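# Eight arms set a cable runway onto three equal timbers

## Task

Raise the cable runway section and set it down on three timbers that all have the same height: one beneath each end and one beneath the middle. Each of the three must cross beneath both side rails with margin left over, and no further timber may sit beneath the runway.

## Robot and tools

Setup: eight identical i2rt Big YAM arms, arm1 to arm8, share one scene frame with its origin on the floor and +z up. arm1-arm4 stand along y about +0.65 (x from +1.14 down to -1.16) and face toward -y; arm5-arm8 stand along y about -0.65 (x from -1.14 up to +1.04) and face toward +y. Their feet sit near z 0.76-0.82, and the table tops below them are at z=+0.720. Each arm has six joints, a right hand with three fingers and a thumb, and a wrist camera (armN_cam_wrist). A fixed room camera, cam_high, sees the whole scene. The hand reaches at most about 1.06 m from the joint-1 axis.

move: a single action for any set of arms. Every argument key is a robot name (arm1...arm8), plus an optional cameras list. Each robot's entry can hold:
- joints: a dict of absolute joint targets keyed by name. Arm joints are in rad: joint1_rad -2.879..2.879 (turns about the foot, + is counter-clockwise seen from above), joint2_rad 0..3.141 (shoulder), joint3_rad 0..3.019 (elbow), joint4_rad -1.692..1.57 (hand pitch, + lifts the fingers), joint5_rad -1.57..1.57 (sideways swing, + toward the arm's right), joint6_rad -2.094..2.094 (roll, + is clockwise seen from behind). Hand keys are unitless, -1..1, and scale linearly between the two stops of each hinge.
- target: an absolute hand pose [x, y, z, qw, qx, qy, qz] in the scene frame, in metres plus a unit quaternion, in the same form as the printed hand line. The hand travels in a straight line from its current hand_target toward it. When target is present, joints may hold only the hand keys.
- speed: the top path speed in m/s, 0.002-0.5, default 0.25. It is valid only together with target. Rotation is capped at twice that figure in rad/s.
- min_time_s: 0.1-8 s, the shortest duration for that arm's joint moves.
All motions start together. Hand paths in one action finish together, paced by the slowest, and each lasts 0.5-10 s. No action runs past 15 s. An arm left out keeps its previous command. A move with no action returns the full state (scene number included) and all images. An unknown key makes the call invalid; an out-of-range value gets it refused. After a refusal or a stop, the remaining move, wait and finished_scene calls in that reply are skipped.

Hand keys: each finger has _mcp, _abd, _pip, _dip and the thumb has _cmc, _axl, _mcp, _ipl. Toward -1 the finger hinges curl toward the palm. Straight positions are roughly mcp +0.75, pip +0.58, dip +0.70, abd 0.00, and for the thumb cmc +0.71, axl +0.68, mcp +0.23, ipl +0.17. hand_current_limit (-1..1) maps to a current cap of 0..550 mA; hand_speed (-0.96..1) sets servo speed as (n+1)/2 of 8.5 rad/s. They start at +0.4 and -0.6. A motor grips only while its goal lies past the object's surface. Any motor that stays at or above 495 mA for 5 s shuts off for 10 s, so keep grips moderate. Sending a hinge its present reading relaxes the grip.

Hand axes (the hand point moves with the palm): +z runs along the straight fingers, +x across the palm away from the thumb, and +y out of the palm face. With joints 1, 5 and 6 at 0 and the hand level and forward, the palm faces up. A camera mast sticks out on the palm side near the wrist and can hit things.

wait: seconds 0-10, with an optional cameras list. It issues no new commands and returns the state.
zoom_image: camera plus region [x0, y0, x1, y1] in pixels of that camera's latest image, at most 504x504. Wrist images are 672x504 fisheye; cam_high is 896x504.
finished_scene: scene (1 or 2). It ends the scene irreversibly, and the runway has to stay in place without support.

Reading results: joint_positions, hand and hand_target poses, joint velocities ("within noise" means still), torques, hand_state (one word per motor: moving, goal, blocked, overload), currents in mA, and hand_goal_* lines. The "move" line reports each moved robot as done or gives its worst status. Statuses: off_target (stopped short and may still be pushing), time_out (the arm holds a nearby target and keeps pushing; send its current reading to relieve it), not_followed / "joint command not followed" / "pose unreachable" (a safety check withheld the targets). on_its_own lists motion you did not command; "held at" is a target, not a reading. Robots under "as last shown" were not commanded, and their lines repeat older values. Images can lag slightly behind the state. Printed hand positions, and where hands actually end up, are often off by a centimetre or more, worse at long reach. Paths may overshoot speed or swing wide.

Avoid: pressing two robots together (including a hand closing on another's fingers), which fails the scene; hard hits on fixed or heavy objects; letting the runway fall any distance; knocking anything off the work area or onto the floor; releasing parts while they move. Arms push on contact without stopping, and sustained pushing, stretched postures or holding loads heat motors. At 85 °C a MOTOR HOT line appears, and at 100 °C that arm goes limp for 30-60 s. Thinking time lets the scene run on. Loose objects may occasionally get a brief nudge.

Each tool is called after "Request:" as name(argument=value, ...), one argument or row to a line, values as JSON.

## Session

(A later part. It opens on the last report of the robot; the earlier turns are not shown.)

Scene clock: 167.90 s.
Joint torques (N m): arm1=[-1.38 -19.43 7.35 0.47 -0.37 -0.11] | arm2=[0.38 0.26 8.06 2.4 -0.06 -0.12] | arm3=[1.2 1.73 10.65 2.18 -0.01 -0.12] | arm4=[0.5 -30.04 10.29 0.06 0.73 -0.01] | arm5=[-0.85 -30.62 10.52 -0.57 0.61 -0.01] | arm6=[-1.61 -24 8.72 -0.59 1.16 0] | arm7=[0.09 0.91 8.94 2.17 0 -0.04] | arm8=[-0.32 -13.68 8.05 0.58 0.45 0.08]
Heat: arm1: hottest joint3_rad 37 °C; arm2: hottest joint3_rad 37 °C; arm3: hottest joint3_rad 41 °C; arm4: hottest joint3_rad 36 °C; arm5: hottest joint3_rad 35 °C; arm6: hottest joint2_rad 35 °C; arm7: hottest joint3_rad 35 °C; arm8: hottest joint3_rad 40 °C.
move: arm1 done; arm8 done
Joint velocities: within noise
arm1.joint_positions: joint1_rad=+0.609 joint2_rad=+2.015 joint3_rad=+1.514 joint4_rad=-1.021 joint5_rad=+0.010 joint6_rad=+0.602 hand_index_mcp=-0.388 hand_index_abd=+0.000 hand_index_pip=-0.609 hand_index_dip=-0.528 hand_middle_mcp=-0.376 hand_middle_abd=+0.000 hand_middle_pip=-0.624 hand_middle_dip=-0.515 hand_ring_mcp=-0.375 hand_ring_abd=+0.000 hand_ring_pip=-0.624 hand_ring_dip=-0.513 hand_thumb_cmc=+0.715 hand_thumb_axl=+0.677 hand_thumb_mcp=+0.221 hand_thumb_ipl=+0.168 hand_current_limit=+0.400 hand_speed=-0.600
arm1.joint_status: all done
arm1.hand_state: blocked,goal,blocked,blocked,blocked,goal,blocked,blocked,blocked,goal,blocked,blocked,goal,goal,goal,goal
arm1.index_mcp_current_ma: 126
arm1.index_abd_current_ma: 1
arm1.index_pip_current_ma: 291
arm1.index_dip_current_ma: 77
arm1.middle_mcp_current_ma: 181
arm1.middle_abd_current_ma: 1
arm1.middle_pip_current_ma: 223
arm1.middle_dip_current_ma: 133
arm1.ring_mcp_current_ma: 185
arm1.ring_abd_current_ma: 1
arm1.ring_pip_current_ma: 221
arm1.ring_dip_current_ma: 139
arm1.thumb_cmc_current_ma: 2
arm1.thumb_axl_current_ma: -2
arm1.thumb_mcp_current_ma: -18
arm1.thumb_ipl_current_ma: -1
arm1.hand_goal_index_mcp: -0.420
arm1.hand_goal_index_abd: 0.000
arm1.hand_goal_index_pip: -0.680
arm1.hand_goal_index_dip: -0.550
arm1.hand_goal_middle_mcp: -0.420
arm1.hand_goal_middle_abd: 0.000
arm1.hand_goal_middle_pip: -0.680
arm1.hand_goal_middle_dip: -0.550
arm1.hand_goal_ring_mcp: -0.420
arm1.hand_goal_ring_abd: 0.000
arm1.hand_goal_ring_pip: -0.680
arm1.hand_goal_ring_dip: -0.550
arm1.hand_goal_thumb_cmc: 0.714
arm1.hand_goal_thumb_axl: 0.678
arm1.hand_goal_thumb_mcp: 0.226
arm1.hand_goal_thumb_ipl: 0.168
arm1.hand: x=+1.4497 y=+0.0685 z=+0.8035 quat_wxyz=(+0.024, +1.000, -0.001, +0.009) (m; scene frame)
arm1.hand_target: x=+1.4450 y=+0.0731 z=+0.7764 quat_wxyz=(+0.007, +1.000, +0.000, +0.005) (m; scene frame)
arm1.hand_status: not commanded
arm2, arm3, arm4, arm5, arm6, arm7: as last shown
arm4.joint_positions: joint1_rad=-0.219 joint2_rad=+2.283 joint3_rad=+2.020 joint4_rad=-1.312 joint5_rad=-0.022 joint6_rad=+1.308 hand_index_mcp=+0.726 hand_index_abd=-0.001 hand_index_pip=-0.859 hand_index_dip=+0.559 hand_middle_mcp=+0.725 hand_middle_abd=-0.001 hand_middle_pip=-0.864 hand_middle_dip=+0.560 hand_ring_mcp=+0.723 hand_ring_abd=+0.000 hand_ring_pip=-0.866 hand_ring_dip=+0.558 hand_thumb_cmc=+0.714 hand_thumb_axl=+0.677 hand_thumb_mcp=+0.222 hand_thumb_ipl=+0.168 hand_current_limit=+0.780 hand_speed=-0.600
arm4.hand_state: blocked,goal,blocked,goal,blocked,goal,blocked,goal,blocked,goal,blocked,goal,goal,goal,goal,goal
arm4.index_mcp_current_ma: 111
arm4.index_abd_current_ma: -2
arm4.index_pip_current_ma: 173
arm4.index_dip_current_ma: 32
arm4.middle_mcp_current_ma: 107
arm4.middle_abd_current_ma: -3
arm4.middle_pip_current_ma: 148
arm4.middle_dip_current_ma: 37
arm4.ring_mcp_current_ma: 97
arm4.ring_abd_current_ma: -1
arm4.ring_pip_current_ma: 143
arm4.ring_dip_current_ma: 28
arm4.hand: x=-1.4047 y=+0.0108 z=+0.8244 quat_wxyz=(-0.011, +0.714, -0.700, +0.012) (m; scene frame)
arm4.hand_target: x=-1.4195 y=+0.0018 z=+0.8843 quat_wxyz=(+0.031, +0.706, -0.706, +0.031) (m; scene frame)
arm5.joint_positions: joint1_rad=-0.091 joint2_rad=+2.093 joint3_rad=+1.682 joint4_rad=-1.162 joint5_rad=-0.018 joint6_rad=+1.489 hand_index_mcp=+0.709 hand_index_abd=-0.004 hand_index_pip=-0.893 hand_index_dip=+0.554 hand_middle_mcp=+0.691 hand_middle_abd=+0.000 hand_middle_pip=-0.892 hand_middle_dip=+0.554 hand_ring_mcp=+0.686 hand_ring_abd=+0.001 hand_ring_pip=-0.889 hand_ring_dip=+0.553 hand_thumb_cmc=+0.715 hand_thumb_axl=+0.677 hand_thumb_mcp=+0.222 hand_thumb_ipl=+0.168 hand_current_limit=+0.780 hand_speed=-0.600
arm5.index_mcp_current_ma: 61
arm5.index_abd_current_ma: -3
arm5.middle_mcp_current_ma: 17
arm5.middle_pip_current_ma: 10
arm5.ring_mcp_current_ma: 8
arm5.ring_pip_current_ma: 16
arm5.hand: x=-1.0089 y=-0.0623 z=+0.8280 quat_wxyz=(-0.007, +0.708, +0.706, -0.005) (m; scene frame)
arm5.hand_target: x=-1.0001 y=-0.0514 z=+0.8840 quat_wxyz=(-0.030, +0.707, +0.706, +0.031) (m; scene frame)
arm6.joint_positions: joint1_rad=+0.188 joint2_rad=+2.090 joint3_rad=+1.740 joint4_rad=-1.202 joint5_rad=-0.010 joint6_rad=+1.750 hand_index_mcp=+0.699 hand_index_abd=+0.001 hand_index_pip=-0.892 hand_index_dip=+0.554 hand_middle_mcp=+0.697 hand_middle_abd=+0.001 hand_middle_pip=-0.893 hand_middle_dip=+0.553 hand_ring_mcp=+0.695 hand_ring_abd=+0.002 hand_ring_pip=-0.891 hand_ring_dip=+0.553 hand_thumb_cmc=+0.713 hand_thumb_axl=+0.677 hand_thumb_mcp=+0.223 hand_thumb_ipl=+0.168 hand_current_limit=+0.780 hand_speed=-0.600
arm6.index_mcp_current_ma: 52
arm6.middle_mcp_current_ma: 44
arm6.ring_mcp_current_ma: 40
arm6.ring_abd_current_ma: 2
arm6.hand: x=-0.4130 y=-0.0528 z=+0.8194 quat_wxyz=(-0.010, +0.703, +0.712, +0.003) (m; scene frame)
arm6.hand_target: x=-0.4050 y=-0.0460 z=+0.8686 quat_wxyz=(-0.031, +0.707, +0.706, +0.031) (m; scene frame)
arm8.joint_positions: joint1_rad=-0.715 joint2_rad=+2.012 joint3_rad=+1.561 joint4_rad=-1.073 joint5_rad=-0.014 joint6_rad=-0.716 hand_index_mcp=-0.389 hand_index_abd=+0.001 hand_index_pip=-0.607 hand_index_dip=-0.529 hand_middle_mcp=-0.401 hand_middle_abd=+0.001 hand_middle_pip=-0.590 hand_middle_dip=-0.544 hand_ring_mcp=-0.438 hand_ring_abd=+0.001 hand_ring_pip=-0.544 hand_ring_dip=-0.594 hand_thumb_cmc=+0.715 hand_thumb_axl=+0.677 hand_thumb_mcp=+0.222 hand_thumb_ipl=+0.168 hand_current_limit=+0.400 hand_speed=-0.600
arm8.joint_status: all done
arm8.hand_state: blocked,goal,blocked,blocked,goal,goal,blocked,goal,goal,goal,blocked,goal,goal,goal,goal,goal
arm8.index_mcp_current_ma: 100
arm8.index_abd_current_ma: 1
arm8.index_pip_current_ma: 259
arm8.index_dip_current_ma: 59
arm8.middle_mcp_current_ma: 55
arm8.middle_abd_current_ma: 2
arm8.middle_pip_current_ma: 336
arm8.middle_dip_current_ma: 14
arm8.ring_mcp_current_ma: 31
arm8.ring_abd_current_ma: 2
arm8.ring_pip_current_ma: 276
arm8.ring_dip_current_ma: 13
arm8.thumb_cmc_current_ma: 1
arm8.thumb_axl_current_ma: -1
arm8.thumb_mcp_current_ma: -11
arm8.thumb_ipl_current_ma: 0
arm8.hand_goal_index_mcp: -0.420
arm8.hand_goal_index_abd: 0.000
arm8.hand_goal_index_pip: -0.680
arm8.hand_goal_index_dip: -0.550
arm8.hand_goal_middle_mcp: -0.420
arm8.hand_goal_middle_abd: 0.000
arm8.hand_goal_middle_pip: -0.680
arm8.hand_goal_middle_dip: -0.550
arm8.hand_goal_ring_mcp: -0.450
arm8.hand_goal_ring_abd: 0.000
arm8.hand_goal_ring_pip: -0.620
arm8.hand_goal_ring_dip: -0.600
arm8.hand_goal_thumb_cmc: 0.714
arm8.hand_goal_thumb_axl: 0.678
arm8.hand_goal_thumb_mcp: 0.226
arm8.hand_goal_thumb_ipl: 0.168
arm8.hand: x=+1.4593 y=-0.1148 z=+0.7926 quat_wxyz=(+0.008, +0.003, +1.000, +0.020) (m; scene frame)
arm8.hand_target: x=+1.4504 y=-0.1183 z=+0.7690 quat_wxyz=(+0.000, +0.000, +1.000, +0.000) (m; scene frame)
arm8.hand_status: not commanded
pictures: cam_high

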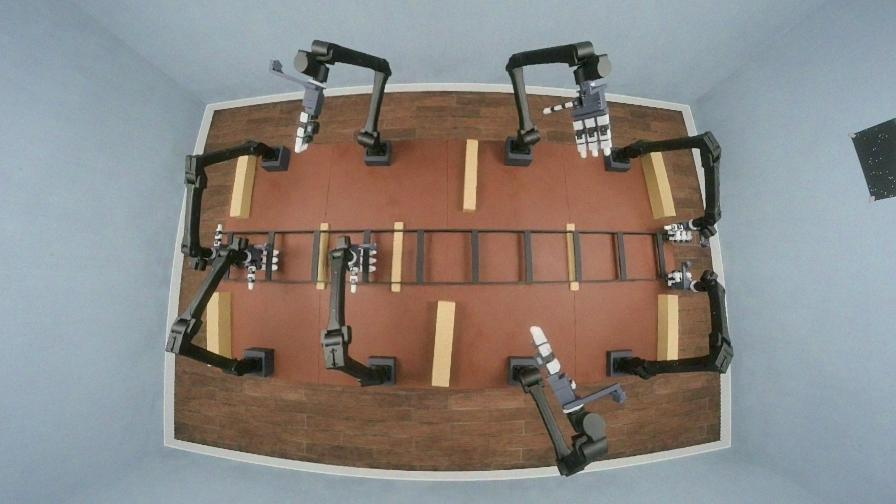

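Request:
move(
  arm4={"joints": {"joint2_rad": 2.10}, "min_time_s": 4},
  arm5={"joints": {"joint2_rad": 1.98}, "min_time_s": 4},
  arm6={"joints": {"joint2_rad": 1.97}, "min_time_s": 4},
  cameras=["arm4_cam_wrist", "arm5_cam_wrist", "arm6_cam_wrist"],
)

Scene clock: 178.50 s.
Joint torques (N m): arm1=[-1.38 -19.31 7.34 0.46 -0.31 -0.12] | arm2=[0.44 0.26 8.06 2.4 -0.06 -0.13] | arm3=[0.85 2.08 10.5 2.39 -0.01 -0.05] | arm4=[0.67 -38.53 11.29 -0.08 0.85 0.01] | arm5=[-0.56 -33.85 10.45 -0.61 0.6 -0.03] | arm6=[-1.61 -27.63 8.73 -0.57 1.16 0] | arm7=[0.09 0.79 8.95 2.17 0 -0.04] | arm8=[-0.32 -13.68 8.03 0.58 0.43 0.07]
Heat: arm1: hottest joint3_rad 36 °C; arm2: hottest joint3_rad 37 °C; arm3: hottest joint3_rad 41 °C; arm4: hottest joint2_rad 37 °C; arm5: hottest joint3_rad 36 °C; arm6: hottest joint2_rad 36 °C; arm7: hottest joint3_rad 35 °C; arm8: hottest joint3_rad 40 °C.
move: arm4 time_out; arm5 done; arm6 done
Joint velocities: within noise
arm1, arm2, arm3, arm7, arm8: as last shown
arm1.joint_positions: joint1_rad=+0.609 joint2_rad=+2.015 joint3_rad=+1.514 joint4_rad=-1.021 joint5_rad=+0.009 joint6_rad=+0.601 hand_index_mcp=-0.388 hand_index_abd=+0.000 hand_index_pip=-0.609 hand_index_dip=-0.528 hand_middle_mcp=-0.376 hand_middle_abd=+0.000 hand_middle_pip=-0.624 hand_middle_dip=-0.515 hand_ring_mcp=-0.375 hand_ring_abd=+0.000 hand_ring_pip=-0.624 hand_ring_dip=-0.513 hand_thumb_cmc=+0.715 hand_thumb_axl=+0.677 hand_thumb_mcp=+0.221 hand_thumb_ipl=+0.168 hand_current_limit=+0.400 hand_speed=-0.600
arm1.hand: x=+1.4501 y=+0.0684 z=+0.8034 quat_wxyz=(+0.024, +1.000, -0.001, +0.010) (m; scene frame)
arm1.hand_target: x=+1.4450 y=+0.0730 z=+0.7764 quat_wxyz=(+0.007, +1.000, +0.000, +0.005) (m; scene frame)
arm4.joint_positions: joint1_rad=-0.221 joint2_rad=+2.270 joint3_rad=+2.006 joint4_rad=-1.308 joint5_rad=-0.025 joint6_rad=+1.306 hand_index_mcp=+0.733 hand_index_abd=-0.001 hand_index_pip=-0.848 hand_index_dip=+0.561 hand_middle_mcp=+0.733 hand_middle_abd=-0.001 hand_middle_pip=-0.853 hand_middle_dip=+0.563 hand_ring_mcp=+0.731 hand_ring_abd=-0.001 hand_ring_pip=-0.852 hand_ring_dip=+0.561 hand_thumb_cmc=+0.714 hand_thumb_axl=+0.677 hand_thumb_mcp=+0.222 hand_thumb_ipl=+0.168 hand_current_limit=+0.780 hand_speed=-0.600
arm4.joint_status: joint2_rad time_out (moved -0.013 of -0.183)
arm4.hand_state: blocked,goal,blocked,goal,blocked,goal,blocked,goal,blocked,goal,blocked,goal,goal,goal,goal,goal
arm4.index_mcp_current_ma: 147
arm4.index_abd_current_ma: -2
arm4.index_pip_current_ma: 222
arm4.index_dip_current_ma: 42
arm4.middle_mcp_current_ma: 146
arm4.middle_abd_current_ma: -3
arm4.middle_pip_current_ma: 199
arm4.middle_dip_current_ma: 51
arm4.ring_mcp_current_ma: 135
arm4.ring_abd_current_ma: -2
arm4.ring_pip_current_ma: 204
arm4.ring_dip_current_ma: 42
arm4.thumb_cmc_current_ma: 0
arm4.thumb_axl_current_ma: -3
arm4.thumb_mcp_current_ma: -17
arm4.thumb_ipl_current_ma: -1
arm4.hand_goal_index_mcp: 0.700
arm4.hand_goal_index_abd: 0.000
arm4.hand_goal_index_pip: -0.900
arm4.hand_goal_index_dip: 0.550
arm4.hand_goal_middle_mcp: 0.700
arm4.hand_goal_middle_abd: 0.000
arm4.hand_goal_middle_pip: -0.900
arm4.hand_goal_middle_dip: 0.550
arm4.hand_goal_ring_mcp: 0.700
arm4.hand_goal_ring_abd: 0.000
arm4.hand_goal_ring_pip: -0.900
arm4.hand_goal_ring_dip: 0.550
arm4.hand_goal_thumb_cmc: 0.714
arm4.hand_goal_thumb_axl: 0.678
arm4.hand_goal_thumb_mcp: 0.226
arm4.hand_goal_thumb_ipl: 0.168
arm4.on_its_own: joint2_rad reads +2.270 and still pushes toward +2.100 since a time_out
arm4.hand: x=-1.4052 y=+0.0132 z=+0.8281 quat_wxyz=(-0.010, +0.714, -0.700, +0.015) (m; scene frame)
arm4.hand_target: x=-1.4207 y=+0.0011 z=+0.9633 quat_wxyz=(+0.081, +0.703, -0.704, +0.060) (m; scene frame)
arm4.hand_status: not commanded
arm5.joint_positions: joint1_rad=-0.091 joint2_rad=+2.093 joint3_rad=+1.682 joint4_rad=-1.162 joint5_rad=-0.018 joint6_rad=+1.489 hand_index_mcp=+0.709 hand_index_abd=-0.004 hand_index_pip=-0.893 hand_index_dip=+0.554 hand_middle_mcp=+0.691 hand_middle_abd=+0.000 hand_middle_pip=-0.892 hand_middle_dip=+0.554 hand_ring_mcp=+0.686 hand_ring_abd=+0.001 hand_ring_pip=-0.889 hand_ring_dip=+0.553 hand_thumb_cmc=+0.715 hand_thumb_axl=+0.677 hand_thumb_mcp=+0.222 hand_thumb_ipl=+0.168 hand_current_limit=+0.780 hand_speed=-0.600
arm5.joint_status: all done
arm5.hand_state: blocked,goal,goal,goal,goal,goal,goal,goal,goal,goal,goal,goal,goal,goal,goal,goal
arm5.index_mcp_current_ma: 61
arm5.index_abd_current_ma: -3
arm5.index_pip_current_ma: 8
arm5.index_dip_current_ma: 3
arm5.middle_mcp_current_ma: 17
arm5.middle_abd_current_ma: 0
arm5.middle_pip_current_ma: 10
arm5.middle_dip_current_ma: 4
arm5.ring_mcp_current_ma: 8
arm5.ring_abd_current_ma: 0
arm5.ring_pip_current_ma: 16
arm5.ring_dip_current_ma: 3
arm5.thumb_cmc_current_ma: 0
arm5.thumb_axl_current_ma: 0
arm5.thumb_mcp_current_ma: -4
arm5.thumb_ipl_current_ma: 0
arm5.hand_goal_index_mcp: 0.680
arm5.hand_goal_index_abd: 0.000
arm5.hand_goal_index_pip: -0.900
arm5.hand_goal_index_dip: 0.550
arm5.hand_goal_middle_mcp: 0.680
arm5.hand_goal_middle_abd: 0.000
arm5.hand_goal_middle_pip: -0.900
arm5.hand_goal_middle_dip: 0.550
arm5.hand_goal_ring_mcp: 0.680
arm5.hand_goal_ring_abd: 0.000
arm5.hand_goal_ring_pip: -0.900
arm5.hand_goal_ring_dip: 0.550
arm5.hand_goal_thumb_cmc: 0.714
arm5.hand_goal_thumb_axl: 0.678
arm5.hand_goal_thumb_mcp: 0.226
arm5.hand_goal_thumb_ipl: 0.168
arm5.hand: x=-1.0089 y=-0.0622 z=+0.8284 quat_wxyz=(-0.007, +0.708, +0.706, -0.005) (m; scene frame)
arm5.hand_target: x=-1.0000 y=-0.0501 z=+0.9054 quat_wxyz=(-0.042, +0.706, +0.706, +0.045) (m; scene frame)
arm5.hand_status: not commanded
arm6.joint_positions: joint1_rad=+0.188 joint2_rad=+2.090 joint3_rad=+1.740 joint4_rad=-1.202 joint5_rad=-0.010 joint6_rad=+1.750 hand_index_mcp=+0.699 hand_index_abd=+0.001 hand_index_pip=-0.892 hand_index_dip=+0.554 hand_middle_mcp=+0.697 hand_middle_abd=+0.001 hand_middle_pip=-0.893 hand_middle_dip=+0.553 hand_ring_mcp=+0.695 hand_ring_abd=+0.002 hand_ring_pip=-0.891 hand_ring_dip=+0.553 hand_thumb_cmc=+0.713 hand_thumb_axl=+0.677 hand_thumb_mcp=+0.223 hand_thumb_ipl=+0.168 hand_current_limit=+0.780 hand_speed=-0.600
arm6.joint_status: all done
arm6.hand_state: goal,goal,goal,goal,goal,goal,goal,goal,goal,goal,goal,goal,goal,goal,goal,goal
arm6.index_mcp_current_ma: 51
arm6.index_abd_current_ma: 2
arm6.index_pip_current_ma: 17
arm6.index_dip_current_ma: 6
arm6.middle_mcp_current_ma: 44
arm6.middle_abd_current_ma: 2
arm6.middle_pip_current_ma: 14
arm6.middle_dip_current_ma: 5
arm6.ring_mcp_current_ma: 40
arm6.ring_abd_current_ma: 2
arm6.ring_pip_current_ma: 19
arm6.ring_dip_current_ma: 6
arm6.thumb_cmc_current_ma: -1
arm6.thumb_axl_current_ma: -1
arm6.thumb_mcp_current_ma: -6
arm6.thumb_ipl_current_ma: 0
arm6.hand_goal_index_mcp: 0.680
arm6.hand_goal_index_abd: 0.000
arm6.hand_goal_index_pip: -0.900
arm6.hand_goal_index_dip: 0.550
arm6.hand_goal_middle_mcp: 0.680
arm6.hand_goal_middle_abd: 0.000
arm6.hand_goal_middle_pip: -0.900
arm6.hand_goal_middle_dip: 0.550
arm6.hand_goal_ring_mcp: 0.680
arm6.hand_goal_ring_abd: 0.000
arm6.hand_goal_ring_pip: -0.900
arm6.hand_goal_ring_dip: 0.550
arm6.hand_goal_thumb_cmc: 0.714
arm6.hand_goal_thumb_axl: 0.678
arm6.hand_goal_thumb_mcp: 0.226
arm6.hand_goal_thumb_ipl: 0.168
arm6.hand: x=-0.4130 y=-0.0528 z=+0.8194 quat_wxyz=(-0.010, +0.703, +0.712, +0.003) (m; scene frame)
arm6.hand_target: x=-0.4053 y=-0.0450 z=+0.8988 quat_wxyz=(-0.052, +0.706, +0.705, +0.046) (m; scene frame)
arm6.hand_status: not commanded
arm8.joint_positions: joint1_rad=-0.715 joint2_rad=+2.012 joint3_rad=+1.561 joint4_rad=-1.073 joint5_rad=-0.013 joint6_rad=-0.715 hand_index_mcp=-0.389 hand_index_abd=+0.001 hand_index_pip=-0.607 hand_index_dip=-0.529 hand_middle_mcp=-0.400 hand_middle_abd=+0.001 hand_middle_pip=-0.591 hand_middle_dip=-0.543 hand_ring_mcp=-0.438 hand_ring_abd=+0.001 hand_ring_pip=-0.544 hand_ring_dip=-0.594 hand_thumb_cmc=+0.715 hand_thumb_axl=+0.677 hand_thumb_mcp=+0.222 hand_thumb_ipl=+0.168 hand_current_limit=+0.400 hand_speed=-0.600
arm8.hand_state: blocked,goal,blocked,blocked,blocked,goal,blocked,goal,goal,goal,blocked,goal,goal,goal,goal,goal
arm8.middle_mcp_current_ma: 59
arm8.middle_pip_current_ma: 331
arm8.middle_dip_current_ma: 16
arm8.ring_mcp_current_ma: 32
arm8.hand: x=+1.4595 y=-0.1150 z=+0.7925 quat_wxyz=(+0.008, +0.004, +1.000, +0.020) (m; scene frame)
arm8.hand_target: x=+1.4505 y=-0.1184 z=+0.7690 quat_wxyz=(+0.000, +0.000, +1.000, +0.000) (m; scene frame)
pictures: arm4_cam_wrist, arm5_cam_wrist, arm6_cam_wrist

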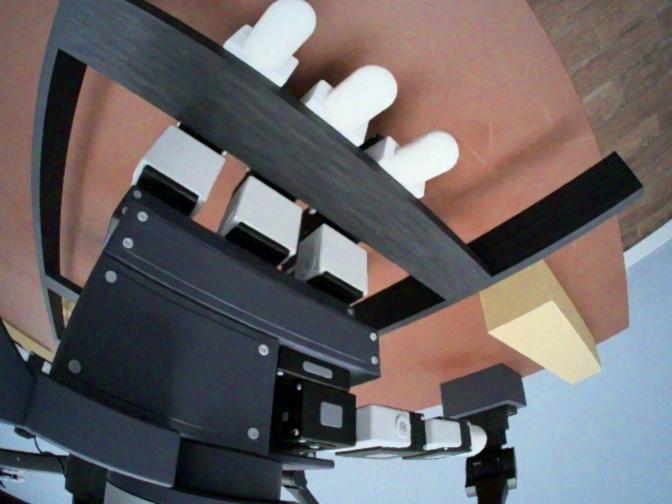

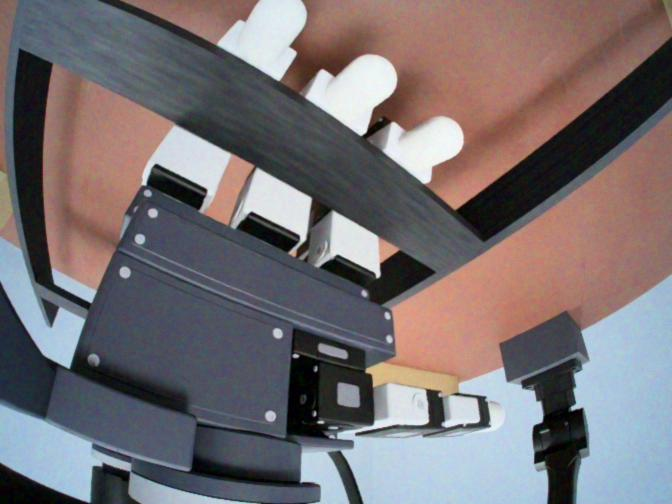

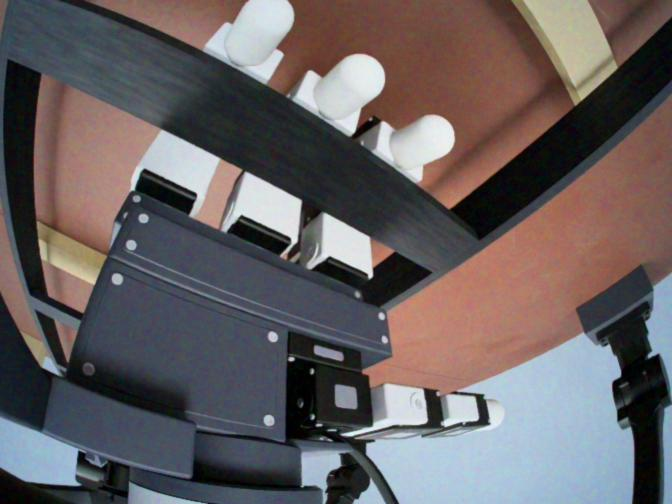

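Request:
move(
  arm4={"joints": {"joint2_rad": 2.04}, "min_time_s": 4},
  arm5={"joints": {"joint2_rad": 1.86}, "min_time_s": 4},
  arm6={"joints": {"joint2_rad": 1.88}, "min_time_s": 4},
  cameras=["arm4_cam_wrist", "cam_high"],
)

Scene clock: 186.90 s.
Joint torques (N m): arm1=[-1.44 -19.49 7.92 0.28 0 -0.11] | arm2=[0.44 0.32 8.06 2.4 -0.06 -0.12] | arm3=[1.32 1.44 10.61 2.52 0 -0.08] | arm4=[0.67 -39.77 12.15 -0.01 0.95 0.01] | arm5=[-0.62 -39.3 12.34 -0.46 0.59 -0.02] | arm6=[-1.55 -31.27 9.83 -0.4 1.16 -0.01] | arm7=[-0.03 0.79 8.95 2.15 0 -0.04] | arm8=[-0.38 -14.21 7.98 0.54 0.15 0.07]
Heat: arm1: hottest joint3_rad 36 °C; arm2: hottest joint3_rad 37 °C; arm3: hottest joint3_rad 41 °C; arm4: hottest joint2_rad 40 °C; arm5: hottest joint3_rad 37 °C; arm6: hottest joint2_rad 38 °C; arm7: hottest joint3_rad 35 °C; arm8: hottest joint3_rad 39 °C.
move: arm4 time_out; arm5 time_out; arm6 time_out
Joint velocities: within noise
arm1, arm2, arm3, arm7, arm8: as last shown
arm1.joint_positions: joint1_rad=+0.609 joint2_rad=+2.017 joint3_rad=+1.507 joint4_rad=-1.017 joint5_rad=+0.000 joint6_rad=+0.600 hand_index_mcp=-0.387 hand_index_abd=+0.000 hand_index_pip=-0.609 hand_index_dip=-0.528 hand_middle_mcp=-0.376 hand_middle_abd=+0.000 hand_middle_pip=-0.624 hand_middle_dip=-0.515 hand_ring_mcp=-0.375 hand_ring_abd=+0.000 hand_ring_pip=-0.624 hand_ring_dip=-0.513 hand_thumb_cmc=+0.715 hand_thumb_axl=+0.677 hand_thumb_mcp=+0.221 hand_thumb_ipl=+0.168 hand_current_limit=+0.400 hand_speed=-0.600
arm1.index_mcp_current_ma: 133
arm1.hand: x=+1.4501 y=+0.0711 z=+0.7993 quat_wxyz=(+0.020, +1.000, +0.000, +0.012) (m; scene frame)
arm1.hand_target: x=+1.4449 y=+0.0732 z=+0.7762 quat_wxyz=(+0.007, +1.000, +0.000, +0.005) (m; scene frame)
arm4.joint_positions: joint1_rad=-0.221 joint2_rad=+2.229 joint3_rad=+1.996 joint4_rad=-1.308 joint5_rad=-0.027 joint6_rad=+1.306 hand_index_mcp=+0.734 hand_index_abd=+0.006 hand_index_pip=-0.849 hand_index_dip=+0.561 hand_middle_mcp=+0.740 hand_middle_abd=+0.012 hand_middle_pip=-0.844 hand_middle_dip=+0.566 hand_ring_mcp=+0.743 hand_ring_abd=+0.012 hand_ring_pip=-0.830 hand_ring_dip=+0.567 hand_thumb_cmc=+0.714 hand_thumb_axl=+0.677 hand_thumb_mcp=+0.222 hand_thumb_ipl=+0.168 hand_current_limit=+0.780 hand_speed=-0.600
arm4.joint_status: joint2_rad time_out (moved -0.042 of -0.230)
arm4.hand_state: blocked,goal,blocked,goal,blocked,goal,blocked,goal,blocked,goal,blocked,goal,goal,goal,goal,goal
arm4.index_mcp_current_ma: 150
arm4.index_abd_current_ma: 18
arm4.index_pip_current_ma: 218
arm4.index_dip_current_ma: 42
arm4.middle_mcp_current_ma: 178
arm4.middle_abd_current_ma: 39
arm4.middle_pip_current_ma: 240
arm4.middle_dip_current_ma: 64
arm4.ring_mcp_current_ma: 194
arm4.ring_abd_current_ma: 39
arm4.ring_pip_current_ma: 310
arm4.ring_dip_current_ma: 67
arm4.thumb_cmc_current_ma: 0
arm4.thumb_axl_current_ma: -3
arm4.thumb_mcp_current_ma: -17
arm4.thumb_ipl_current_ma: -1
arm4.hand_goal_index_mcp: 0.700
arm4.hand_goal_index_abd: 0.000
arm4.hand_goal_index_pip: -0.900
arm4.hand_goal_index_dip: 0.550
arm4.hand_goal_middle_mcp: 0.700
arm4.hand_goal_middle_abd: 0.000
arm4.hand_goal_middle_pip: -0.900
arm4.hand_goal_middle_dip: 0.550
arm4.hand_goal_ring_mcp: 0.700
arm4.hand_goal_ring_abd: 0.000
arm4.hand_goal_ring_pip: -0.900
arm4.hand_goal_ring_dip: 0.550
arm4.hand_goal_thumb_cmc: 0.714
arm4.hand_goal_thumb_axl: 0.678
arm4.hand_goal_thumb_mcp: 0.226
arm4.hand_goal_thumb_ipl: 0.168
arm4.on_its_own: joint2_rad reads +2.229 and still pushes toward +2.040 since a time_out
arm4.hand: x=-1.4051 y=+0.0129 z=+0.8514 quat_wxyz=(+0.002, +0.714, -0.700, +0.024) (m; scene frame)
arm4.hand_target: x=-1.4203 y=+0.0041 z=+1.0038 quat_wxyz=(+0.107, +0.701, -0.701, +0.075) (m; scene frame)
arm4.hand_status: not commanded
arm5.joint_positions: joint1_rad=-0.093 joint2_rad=+2.043 joint3_rad=+1.662 joint4_rad=-1.164 joint5_rad=-0.018 joint6_rad=+1.489 hand_index_mcp=+0.708 hand_index_abd=+0.002 hand_index_pip=-0.893 hand_index_dip=+0.554 hand_middle_mcp=+0.705 hand_middle_abd=+0.002 hand_middle_pip=-0.889 hand_middle_dip=+0.554 hand_ring_mcp=+0.703 hand_ring_abd=+0.003 hand_ring_pip=-0.875 hand_ring_dip=+0.555 hand_thumb_cmc=+0.715 hand_thumb_axl=+0.677 hand_thumb_mcp=+0.222 hand_thumb_ipl=+0.168 hand_current_limit=+0.780 hand_speed=-0.600
arm5.joint_status: joint2_rad time_out (moved -0.050 of -0.233)
arm5.hand_state: blocked,goal,goal,goal,blocked,goal,goal,goal,blocked,goal,blocked,goal,goal,goal,goal,goal
arm5.index_mcp_current_ma: 58
arm5.index_abd_current_ma: 1
arm5.index_pip_current_ma: 8
arm5.index_dip_current_ma: 3
arm5.middle_mcp_current_ma: 51
arm5.middle_abd_current_ma: 1
arm5.middle_pip_current_ma: 15
arm5.middle_dip_current_ma: 4
arm5.ring_mcp_current_ma: 43
arm5.ring_abd_current_ma: 2
arm5.ring_pip_current_ma: 45
arm5.ring_dip_current_ma: 5
arm5.thumb_cmc_current_ma: 0
arm5.thumb_axl_current_ma: 0
arm5.thumb_mcp_current_ma: -4
arm5.thumb_ipl_current_ma: 0
arm5.hand_goal_index_mcp: 0.680
arm5.hand_goal_index_abd: 0.000
arm5.hand_goal_index_pip: -0.900
arm5.hand_goal_index_dip: 0.550
arm5.hand_goal_middle_mcp: 0.680
arm5.hand_goal_middle_abd: 0.000
arm5.hand_goal_middle_pip: -0.900
arm5.hand_goal_middle_dip: 0.550
arm5.hand_goal_ring_mcp: 0.680
arm5.hand_goal_ring_abd: 0.000
arm5.hand_goal_ring_pip: -0.900
arm5.hand_goal_ring_dip: 0.550
arm5.hand_goal_thumb_cmc: 0.714
arm5.hand_goal_thumb_axl: 0.678
arm5.hand_goal_thumb_mcp: 0.226
arm5.hand_goal_thumb_ipl: 0.168
arm5.on_its_own: joint2_rad reads +2.043 and still pushes toward +1.860 since a time_out
arm5.hand: x=-1.0078 y=-0.0663 z=+0.8505 quat_wxyz=(-0.016, +0.708, +0.706, +0.006) (m; scene frame)
arm5.hand_target: x=-1.0002 y=-0.0511 z=+0.9769 quat_wxyz=(-0.080, +0.702, +0.702, +0.091) (m; scene frame)
arm5.hand_status: not commanded
arm6.joint_positions: joint1_rad=+0.188 joint2_rad=+2.055 joint3_rad=+1.725 joint4_rad=-1.206 joint5_rad=-0.010 joint6_rad=+1.751 hand_index_mcp=+0.697 hand_index_abd=+0.001 hand_index_pip=-0.892 hand_index_dip=+0.554 hand_middle_mcp=+0.697 hand_middle_abd=+0.003 hand_middle_pip=-0.893 hand_middle_dip=+0.553 hand_ring_mcp=+0.707 hand_ring_abd=+0.008 hand_ring_pip=-0.891 hand_ring_dip=+0.553 hand_thumb_cmc=+0.713 hand_thumb_axl=+0.677 hand_thumb_mcp=+0.223 hand_thumb_ipl=+0.168 hand_current_limit=+0.780 hand_speed=-0.600
arm6.joint_status: joint2_rad time_out (moved -0.034 of -0.210)
arm6.hand_state: goal,goal,goal,goal,goal,goal,goal,goal,blocked,goal,goal,goal,goal,goal,goal,goal
arm6.index_mcp_current_ma: 47
arm6.index_abd_current_ma: 2
arm6.index_pip_current_ma: 17
arm6.index_dip_current_ma: 6
arm6.middle_mcp_current_ma: 44
arm6.middle_abd_current_ma: 3
arm6.middle_pip_current_ma: 14
arm6.middle_dip_current_ma: 5
arm6.ring_mcp_current_ma: 81
arm6.ring_abd_current_ma: 13
arm6.ring_pip_current_ma: 19
arm6.ring_dip_current_ma: 6
arm6.thumb_cmc_current_ma: -1
arm6.thumb_axl_current_ma: -1
arm6.thumb_mcp_current_ma: -6
arm6.thumb_ipl_current_ma: 0
arm6.hand_goal_index_mcp: 0.680
arm6.hand_goal_index_abd: 0.000
arm6.hand_goal_index_pip: -0.900
arm6.hand_goal_index_dip: 0.550
arm6.hand_goal_middle_mcp: 0.680
arm6.hand_goal_middle_abd: 0.000
arm6.hand_goal_middle_pip: -0.900
arm6.hand_goal_middle_dip: 0.550
arm6.hand_goal_ring_mcp: 0.680
arm6.hand_goal_ring_abd: 0.000
arm6.hand_goal_ring_pip: -0.900
arm6.hand_goal_ring_dip: 0.550
arm6.hand_goal_thumb_cmc: 0.714
arm6.hand_goal_thumb_axl: 0.678
arm6.hand_goal_thumb_mcp: 0.226
arm6.hand_goal_thumb_ipl: 0.168
arm6.on_its_own: joint2_rad reads +2.055 and still pushes toward +1.880 since a time_out
arm6.hand: x=-0.4123 y=-0.0567 z=+0.8343 quat_wxyz=(-0.017, +0.703, +0.711, +0.007) (m; scene frame)
arm6.hand_target: x=-0.4051 y=-0.0469 z=+0.9510 quat_wxyz=(-0.089, +0.703, +0.702, +0.071) (m; scene frame)
arm6.hand_status: not commanded
arm8.joint_positions: joint1_rad=-0.715 joint2_rad=+2.019 joint3_rad=+1.561 joint4_rad=-1.073 joint5_rad=-0.006 joint6_rad=-0.714 hand_index_mcp=-0.389 hand_index_abd=+0.001 hand_index_pip=-0.607 hand_index_dip=-0.529 hand_middle_mcp=-0.394 hand_middle_abd=+0.001 hand_middle_pip=-0.598 hand_middle_dip=-0.537 hand_ring_mcp=-0.435 hand_ring_abd=+0.001 hand_ring_pip=-0.544 hand_ring_dip=-0.593 hand_thumb_cmc=+0.715 hand_thumb_axl=+0.677 hand_thumb_mcp=+0.222 hand_thumb_ipl=+0.168 hand_current_limit=+0.400 hand_speed=-0.600
arm8.middle_mcp_current_ma: 81
arm8.middle_pip_current_ma: 302
arm8.middle_dip_current_ma: 33
arm8.ring_mcp_current_ma: 40
arm8.ring_dip_current_ma: 16
arm8.hand: x=+1.4596 y=-0.1159 z=+0.7880 quat_wxyz=(+0.009, +0.004, +1.000, +0.015) (m; scene frame)
arm8.hand_target: x=+1.4504 y=-0.1183 z=+0.7690 quat_wxyz=(+0.000, +0.000, +1.000, +0.000) (m; scene frame)
pictures: arm4_cam_wrist, cam_high

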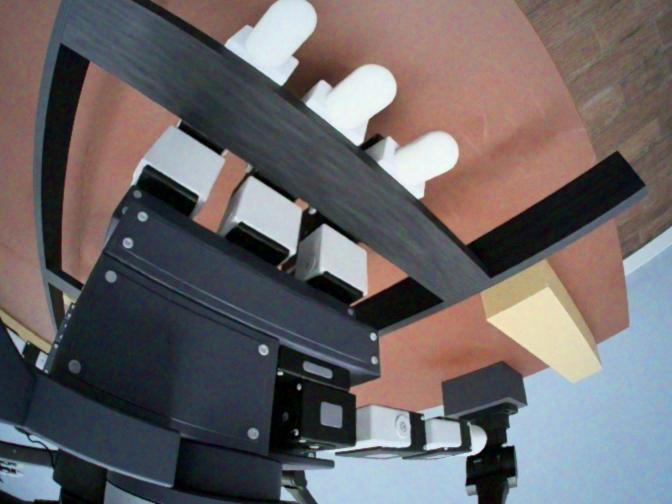

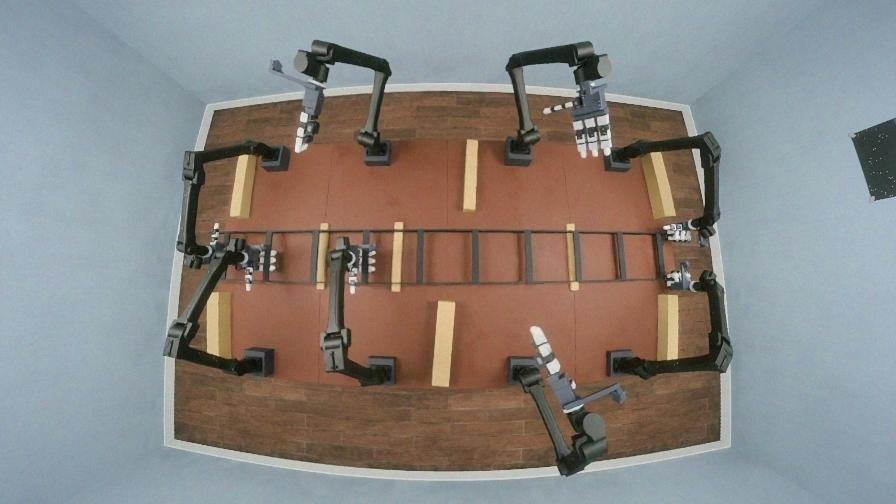

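Request:
move(
  arm7={"joints": {"joint1_rad": 1.85, "joint5_rad": 0, "joint6_rad": 1.85, "hand_index_mcp": -0.42, "hand_index_pip": -0.65, "hand_index_dip": -0.53, "hand_middle_mcp": -0.42, "hand_middle_pip": -0.65, "hand_middle_dip": -0.53, "hand_ring_mcp": -0.42, "hand_ring_pip": -0.65, "hand_ring_dip": -0.53}, "min_time_s": 2.5},
  cameras=["cam_high"],
)

Scene clock: 199.17 s.
Joint torques (N m): arm1=[-1.44 -19.55 7.91 0.29 0.01 -0.11] | arm2=[0.38 0.32 8.05 2.39 -0.06 -0.12] | arm3=[1.32 1.14 10.74 2.43 -0.01 -0.08] | arm4=[0.67 -39.77 12.16 -0.02 0.95 0] | arm5=[-0.44 -39.41 12.42 -0.46 0.6 -0.01] | arm6=[-1.61 -31.27 9.83 -0.4 1.15 -0.01] | arm7=[0.26 1.08 8.79 1.98 0.19 -0.08] | arm8=[-0.44 -14.21 7.98 0.55 0.16 0.07]
Heat: arm1: hottest joint3_rad 35 °C; arm2: hottest joint3_rad 37 °C; arm3: hottest joint3_rad 41 °C; arm4: hottest joint2_rad 43 °C; arm5: hottest joint3_rad 37 °C; arm6: hottest joint2_rad 41 °C; arm7: hottest joint3_rad 36 °C; arm8: hottest joint3_rad 39 °C.
move: arm7 off_target
Joint velocities: within noise
arm1, arm2, arm3, arm4, arm5, arm6, arm8: as last shown
arm4.on_its_own: joint2_rad reads +2.229 and still pushes toward +2.040 since a time_out
arm5.on_its_own: joint2_rad reads +2.043 and still pushes toward +1.860 since a time_out
arm6.on_its_own: joint2_rad reads +2.055 and still pushes toward +1.880 since a time_out
arm7.joint_positions: joint1_rad=+1.847 joint2_rad=+0.617 joint3_rad=+1.384 joint4_rad=-1.165 joint5_rad=-0.004 joint6_rad=+1.839 hand_index_mcp=-0.380 hand_index_abd=+0.001 hand_index_pip=-0.619 hand_index_dip=-0.504 hand_middle_mcp=-0.378 hand_middle_abd=+0.001 hand_middle_pip=-0.621 hand_middle_dip=-0.502 hand_ring_mcp=-0.380 hand_ring_abd=+0.001 hand_ring_pip=-0.619 hand_ring_dip=-0.502 hand_thumb_cmc=+0.714 hand_thumb_axl=+0.677 hand_thumb_mcp=+0.226 hand_thumb_ipl=+0.168 hand_current_limit=+0.400 hand_speed=-0.600
arm7.joint_status: hand_index_mcp off_target (ended at -0.380, target -0.420); hand_index_pip off_target (ended at -0.619, target -0.650); hand_index_dip off_target (ended at -0.504, target -0.530); hand_middle_mcp off_target (ended at -0.378, target -0.420); hand_middle_pip off_target (ended at -0.621, target -0.650); hand_middle_dip off_target (ended at -0.502, target -0.530); hand_ring_mcp off_target (ended at -0.380, target -0.420); hand_ring_pip off_target (ended at -0.619, target -0.650); hand_ring_dip off_target (ended at -0.502, target -0.530); the others done
arm7.hand_state: blocked,goal,blocked,blocked,blocked,goal,blocked,blocked,blocked,goal,blocked,blocked,goal,goal,goal,goal
arm7.index_mcp_current_ma: 143
arm7.index_abd_current_ma: 1
arm7.index_pip_current_ma: 97
arm7.index_dip_current_ma: 79
arm7.middle_mcp_current_ma: 149
arm7.middle_abd_current_ma: 1
arm7.middle_pip_current_ma: 90
arm7.middle_dip_current_ma: 85
arm7.ring_mcp_current_ma: 142
arm7.ring_abd_current_ma: 1
arm7.ring_pip_current_ma: 97
arm7.ring_dip_current_ma: 86
arm7.thumb_cmc_current_ma: 0
arm7.thumb_axl_current_ma: -1
arm7.thumb_mcp_current_ma: 0
arm7.thumb_ipl_current_ma: -1
arm7.hand_goal_index_mcp: -0.420
arm7.hand_goal_index_abd: 0.000
arm7.hand_goal_index_pip: -0.650
arm7.hand_goal_index_dip: -0.530
arm7.hand_goal_middle_mcp: -0.420
arm7.hand_goal_middle_abd: 0.000
arm7.hand_goal_middle_pip: -0.650
arm7.hand_goal_middle_dip: -0.530
arm7.hand_goal_ring_mcp: -0.420
arm7.hand_goal_ring_abd: 0.000
arm7.hand_goal_ring_pip: -0.650
arm7.hand_goal_ring_dip: -0.530
arm7.hand_goal_thumb_cmc: 0.714
arm7.hand_goal_thumb_axl: 0.678
arm7.hand_goal_thumb_mcp: 0.226
arm7.hand_goal_thumb_ipl: 0.168
arm7.hand: x=+0.1633 y=-0.6244 z=+1.3100 quat_wxyz=(-0.531, +0.018, +0.835, -0.140) (m; scene frame)
arm7.hand_target: x=+0.1657 y=-0.6243 z=+1.3223 quat_wxyz=(-0.543, +0.022, +0.827, -0.146) (m; scene frame)
arm7.hand_status: not commanded
pictures: cam_high

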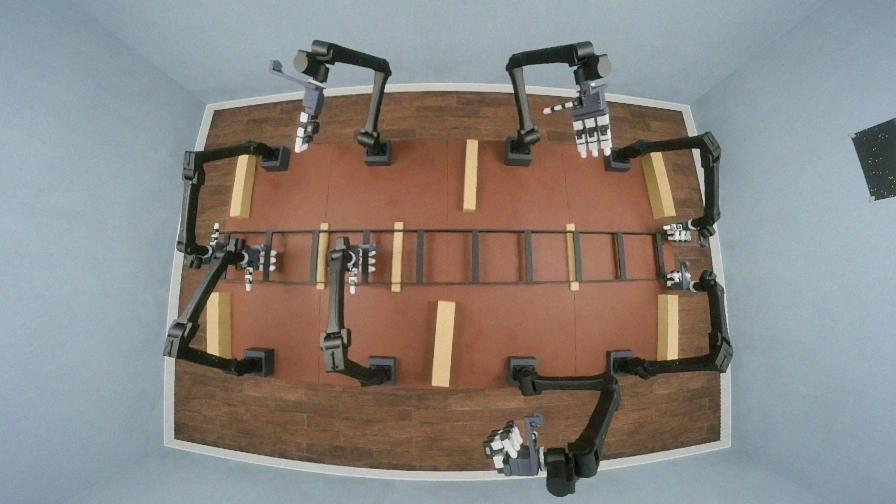

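Request:
move(
  arm7={"target": [0.02, -0.82, 1.02, 0, 0, 1, 0], "speed": 0.35},
  cameras=["cam_high", "arm7_cam_wrist"],
)

Scene clock: 202.43 s.
Joint torques (N m): arm1=[-1.49 -19.49 7.92 0.29 0.02 -0.11] | arm2=[0.44 0.26 8.05 2.39 -0.05 -0.12] | arm3=[0.91 2.67 10.39 2.22 0 -0.09] | arm4=[0.67 -39.77 12.15 -0.02 0.95 0] | arm5=[-0.5 -39.41 12.45 -0.47 0.6 -0.01] | arm6=[-1.61 -31.33 9.81 -0.39 1.16 -0.01] | arm7=[0.91 -15.68 10.76 -0.29 0.06 0.15] | arm8=[-0.32 -14.27 7.98 0.57 0.15 0.06]
Heat: arm1: hottest joint3_rad 35 °C; arm2: hottest joint3_rad 37 °C; arm3: hottest joint3_rad 41 °C; arm4: hottest joint2_rad 44 °C; arm5: hottest joint3_rad 37 °C; arm6: hottest joint2_rad 42 °C; arm7: hottest joint3_rad 36 °C; arm8: hottest joint3_rad 39 °C.
move: arm7 off_target
Joint velocities: within noise
arm1, arm2, arm3, arm4, arm5, arm6, arm8: as last shown
arm4.on_its_own: joint2_rad reads +2.229 and still pushes toward +2.040 since a time_out
arm5.on_its_own: joint2_rad reads +2.043 and still pushes toward +1.860 since a time_out
arm6.on_its_own: joint2_rad reads +2.055 and still pushes toward +1.880 since a time_out
arm7.joint_positions: joint1_rad=+2.169 joint2_rad=+1.628 joint3_rad=+1.526 joint4_rad=-1.515 joint5_rad=-0.002 joint6_rad=+2.079 hand_index_mcp=-0.380 hand_index_abd=+0.001 hand_index_pip=-0.619 hand_index_dip=-0.504 hand_middle_mcp=-0.378 hand_middle_abd=+0.001 hand_middle_pip=-0.621 hand_middle_dip=-0.502 hand_ring_mcp=-0.380 hand_ring_abd=+0.001 hand_ring_pip=-0.619 hand_ring_dip=-0.502 hand_thumb_cmc=+0.713 hand_thumb_axl=+0.677 hand_thumb_mcp=+0.223 hand_thumb_ipl=+0.168 hand_current_limit=+0.400 hand_speed=-0.600
arm7.joint_status: not commanded
arm7.hand_state: blocked,goal,blocked,blocked,blocked,goal,blocked,blocked,blocked,goal,blocked,blocked,goal,goal,goal,goal
arm7.index_mcp_current_ma: 143
arm7.index_abd_current_ma: 1
arm7.index_pip_current_ma: 97
arm7.index_dip_current_ma: 79
arm7.middle_mcp_current_ma: 149
arm7.middle_abd_current_ma: 1
arm7.middle_pip_current_ma: 90
arm7.middle_dip_current_ma: 85
arm7.ring_mcp_current_ma: 142
arm7.ring_abd_current_ma: 1
arm7.ring_pip_current_ma: 97
arm7.ring_dip_current_ma: 86
arm7.thumb_cmc_current_ma: -1
arm7.thumb_axl_current_ma: -1
arm7.thumb_mcp_current_ma: -8
arm7.thumb_ipl_current_ma: -1
arm7.hand_goal_index_mcp: -0.420
arm7.hand_goal_index_abd: 0.000
arm7.hand_goal_index_pip: -0.650
arm7.hand_goal_index_dip: -0.530
arm7.hand_goal_middle_mcp: -0.420
arm7.hand_goal_middle_abd: 0.000
arm7.hand_goal_middle_pip: -0.650
arm7.hand_goal_middle_dip: -0.530
arm7.hand_goal_ring_mcp: -0.420
arm7.hand_goal_ring_abd: 0.000
arm7.hand_goal_ring_pip: -0.650
arm7.hand_goal_ring_dip: -0.530
arm7.hand_goal_thumb_cmc: 0.714
arm7.hand_goal_thumb_axl: 0.678
arm7.hand_goal_thumb_mcp: 0.226
arm7.hand_goal_thumb_ipl: 0.168
arm7.hand: x=+0.0261 y=-0.8113 z=+0.9986 quat_wxyz=(+0.025, -0.021, +0.999, +0.007) (m; scene frame)
arm7.hand_target: x=+0.0206 y=-0.8190 z=+1.0198 quat_wxyz=(+0.004, -0.019, +1.000, -0.007) (m; scene frame)
arm7.hand_status: off_target (0.024 m and 3.8 deg from the pose sent, 0.378 m and 66.7 deg at the start; a joint's target at an end of its range on 41 of 75 steps)
pictures: arm7_cam_wrist, cam_high

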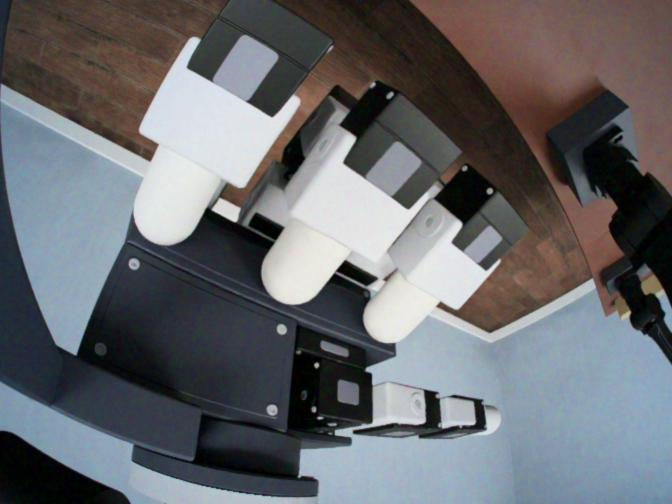

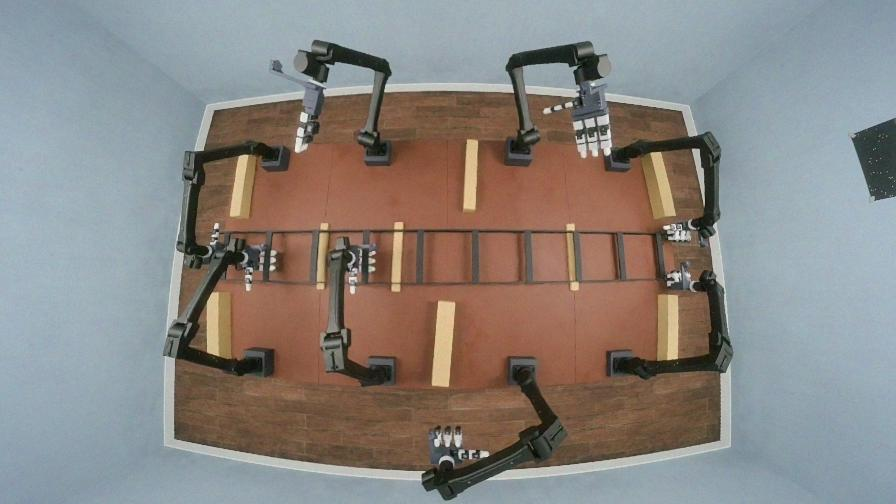

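Request:
move(
  arm7={"target": [-0.02, -0.83, 0.78, 0, 0, 1, 0], "speed": 0.3},
  cameras=["cam_high"],
)

Request:
zoom_image(
  camera="cam_high",
  region=[380, 340, 500, 460],
)

Scene clock: 204.90 s.
Joint torques (N m): arm1=[-1.49 -19.49 7.92 0.27 0.01 -0.11] | arm2=[0.44 0.26 8.06 2.4 -0.06 -0.12] | arm3=[1.38 1.2 10.66 2.19 -0.1 -0.08] | arm4=[0.67 -39.77 12.15 -0.02 0.95 0.01] | arm5=[-0.44 -39.3 12.3 -0.46 0.6 -0.01] | arm6=[-1.61 -31.33 9.83 -0.42 1.16 -0.01] | arm7=[-0.38 -17.73 6.32 0.44 0.27 0.13] | arm8=[-0.32 -14.15 7.98 0.54 0.15 0.07]
Heat: arm1: hottest joint3_rad 35 °C; arm2: hottest joint3_rad 37 °C; arm3: hottest joint3_rad 41 °C; arm4: hottest joint2_rad 44 °C; arm5: hottest joint3_rad 37 °C; arm6: hottest joint2_rad 42 °C; arm7: hottest joint3_rad 36 °C; arm8: hottest joint3_rad 39 °C.
move: arm7 off_target
Joint velocities: within noise
arm1, arm2, arm3, arm4, arm5, arm6, arm8: as last shown
arm4.on_its_own: joint2_rad reads +2.229 and still pushes toward +2.040 since a time_out
arm5.on_its_own: joint2_rad reads +2.043 and still pushes toward +1.860 since a time_out
arm6.on_its_own: joint2_rad reads +2.055 and still pushes toward +1.880 since a time_out
arm7.joint_positions: joint1_rad=+2.155 joint2_rad=+1.925 joint3_rad=+1.320 joint4_rad=-0.983 joint5_rad=+0.005 joint6_rad=+2.080 hand_index_mcp=-0.380 hand_index_abd=+0.001 hand_index_pip=-0.619 hand_index_dip=-0.504 hand_middle_mcp=-0.378 hand_middle_abd=+0.001 hand_middle_pip=-0.621 hand_middle_dip=-0.502 hand_ring_mcp=-0.380 hand_ring_abd=+0.001 hand_ring_pip=-0.619 hand_ring_dip=-0.502 hand_thumb_cmc=+0.713 hand_thumb_axl=+0.677 hand_thumb_mcp=+0.223 hand_thumb_ipl=+0.168 hand_current_limit=+0.400 hand_speed=-0.600
arm7.joint_status: not commanded
arm7.hand_state: blocked,goal,blocked,blocked,blocked,goal,blocked,blocked,blocked,goal,blocked,blocked,goal,goal,goal,goal
arm7.index_mcp_current_ma: 143
arm7.index_abd_current_ma: 1
arm7.index_pip_current_ma: 97
arm7.index_dip_current_ma: 79
arm7.middle_mcp_current_ma: 149
arm7.middle_abd_current_ma: 1
arm7.middle_pip_current_ma: 90
arm7.middle_dip_current_ma: 85
arm7.ring_mcp_current_ma: 142
arm7.ring_abd_current_ma: 1
arm7.ring_pip_current_ma: 97
arm7.ring_dip_current_ma: 86
arm7.thumb_cmc_current_ma: -1
arm7.thumb_axl_current_ma: -1
arm7.thumb_mcp_current_ma: -8
arm7.thumb_ipl_current_ma: -1
arm7.hand_goal_index_mcp: -0.420
arm7.hand_goal_index_abd: 0.000
arm7.hand_goal_index_pip: -0.650
arm7.hand_goal_index_dip: -0.530
arm7.hand_goal_middle_mcp: -0.420
arm7.hand_goal_middle_abd: 0.000
arm7.hand_goal_middle_pip: -0.650
arm7.hand_goal_middle_dip: -0.530
arm7.hand_goal_ring_mcp: -0.420
arm7.hand_goal_ring_abd: 0.000
arm7.hand_goal_ring_pip: -0.650
arm7.hand_goal_ring_dip: -0.530
arm7.hand_goal_thumb_cmc: 0.714
arm7.hand_goal_thumb_axl: 0.678
arm7.hand_goal_thumb_mcp: 0.226
arm7.hand_goal_thumb_ipl: 0.168
arm7.hand: x=-0.0145 y=-0.8304 z=+0.7755 quat_wxyz=(+0.012, -0.014, +1.000, +0.003) (m; scene frame)
arm7.hand_target: x=-0.0202 y=-0.8298 z=+0.7801 quat_wxyz=(+0.001, -0.005, +1.000, -0.002) (m; scene frame)
arm7.hand_status: off_target (0.007 m and 2.1 deg from the pose sent, 0.224 m and 3.8 deg at the start; a joint's target at an end of its range on 44 of 46 steps)
pictures: cam_high

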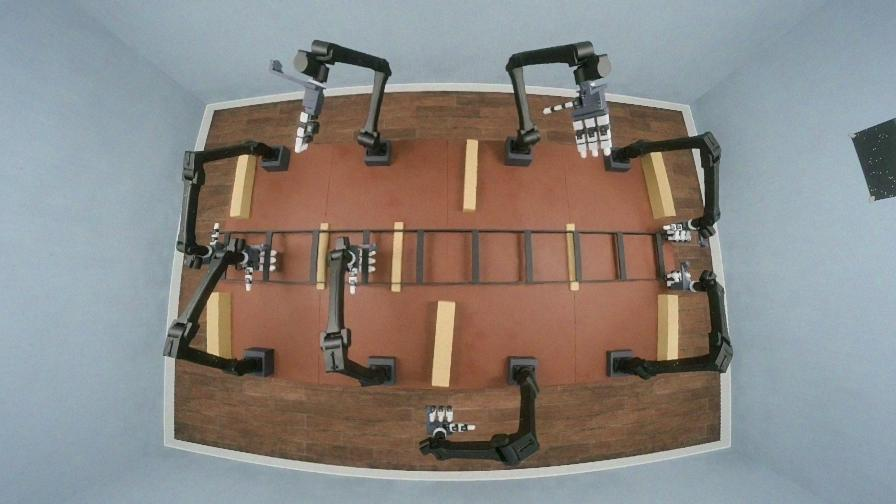

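Scaled by 4.200 from the camera's 896x504 image, which has a finer 1280x720 frame.

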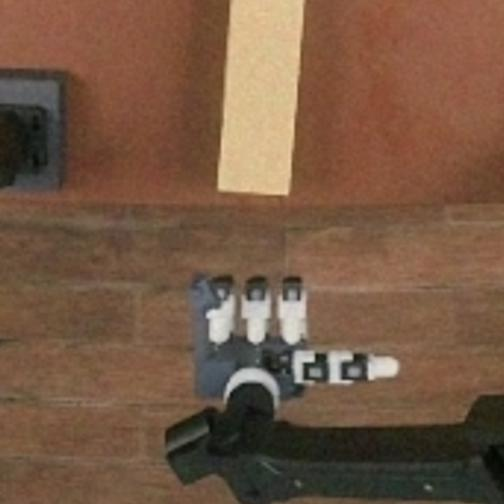

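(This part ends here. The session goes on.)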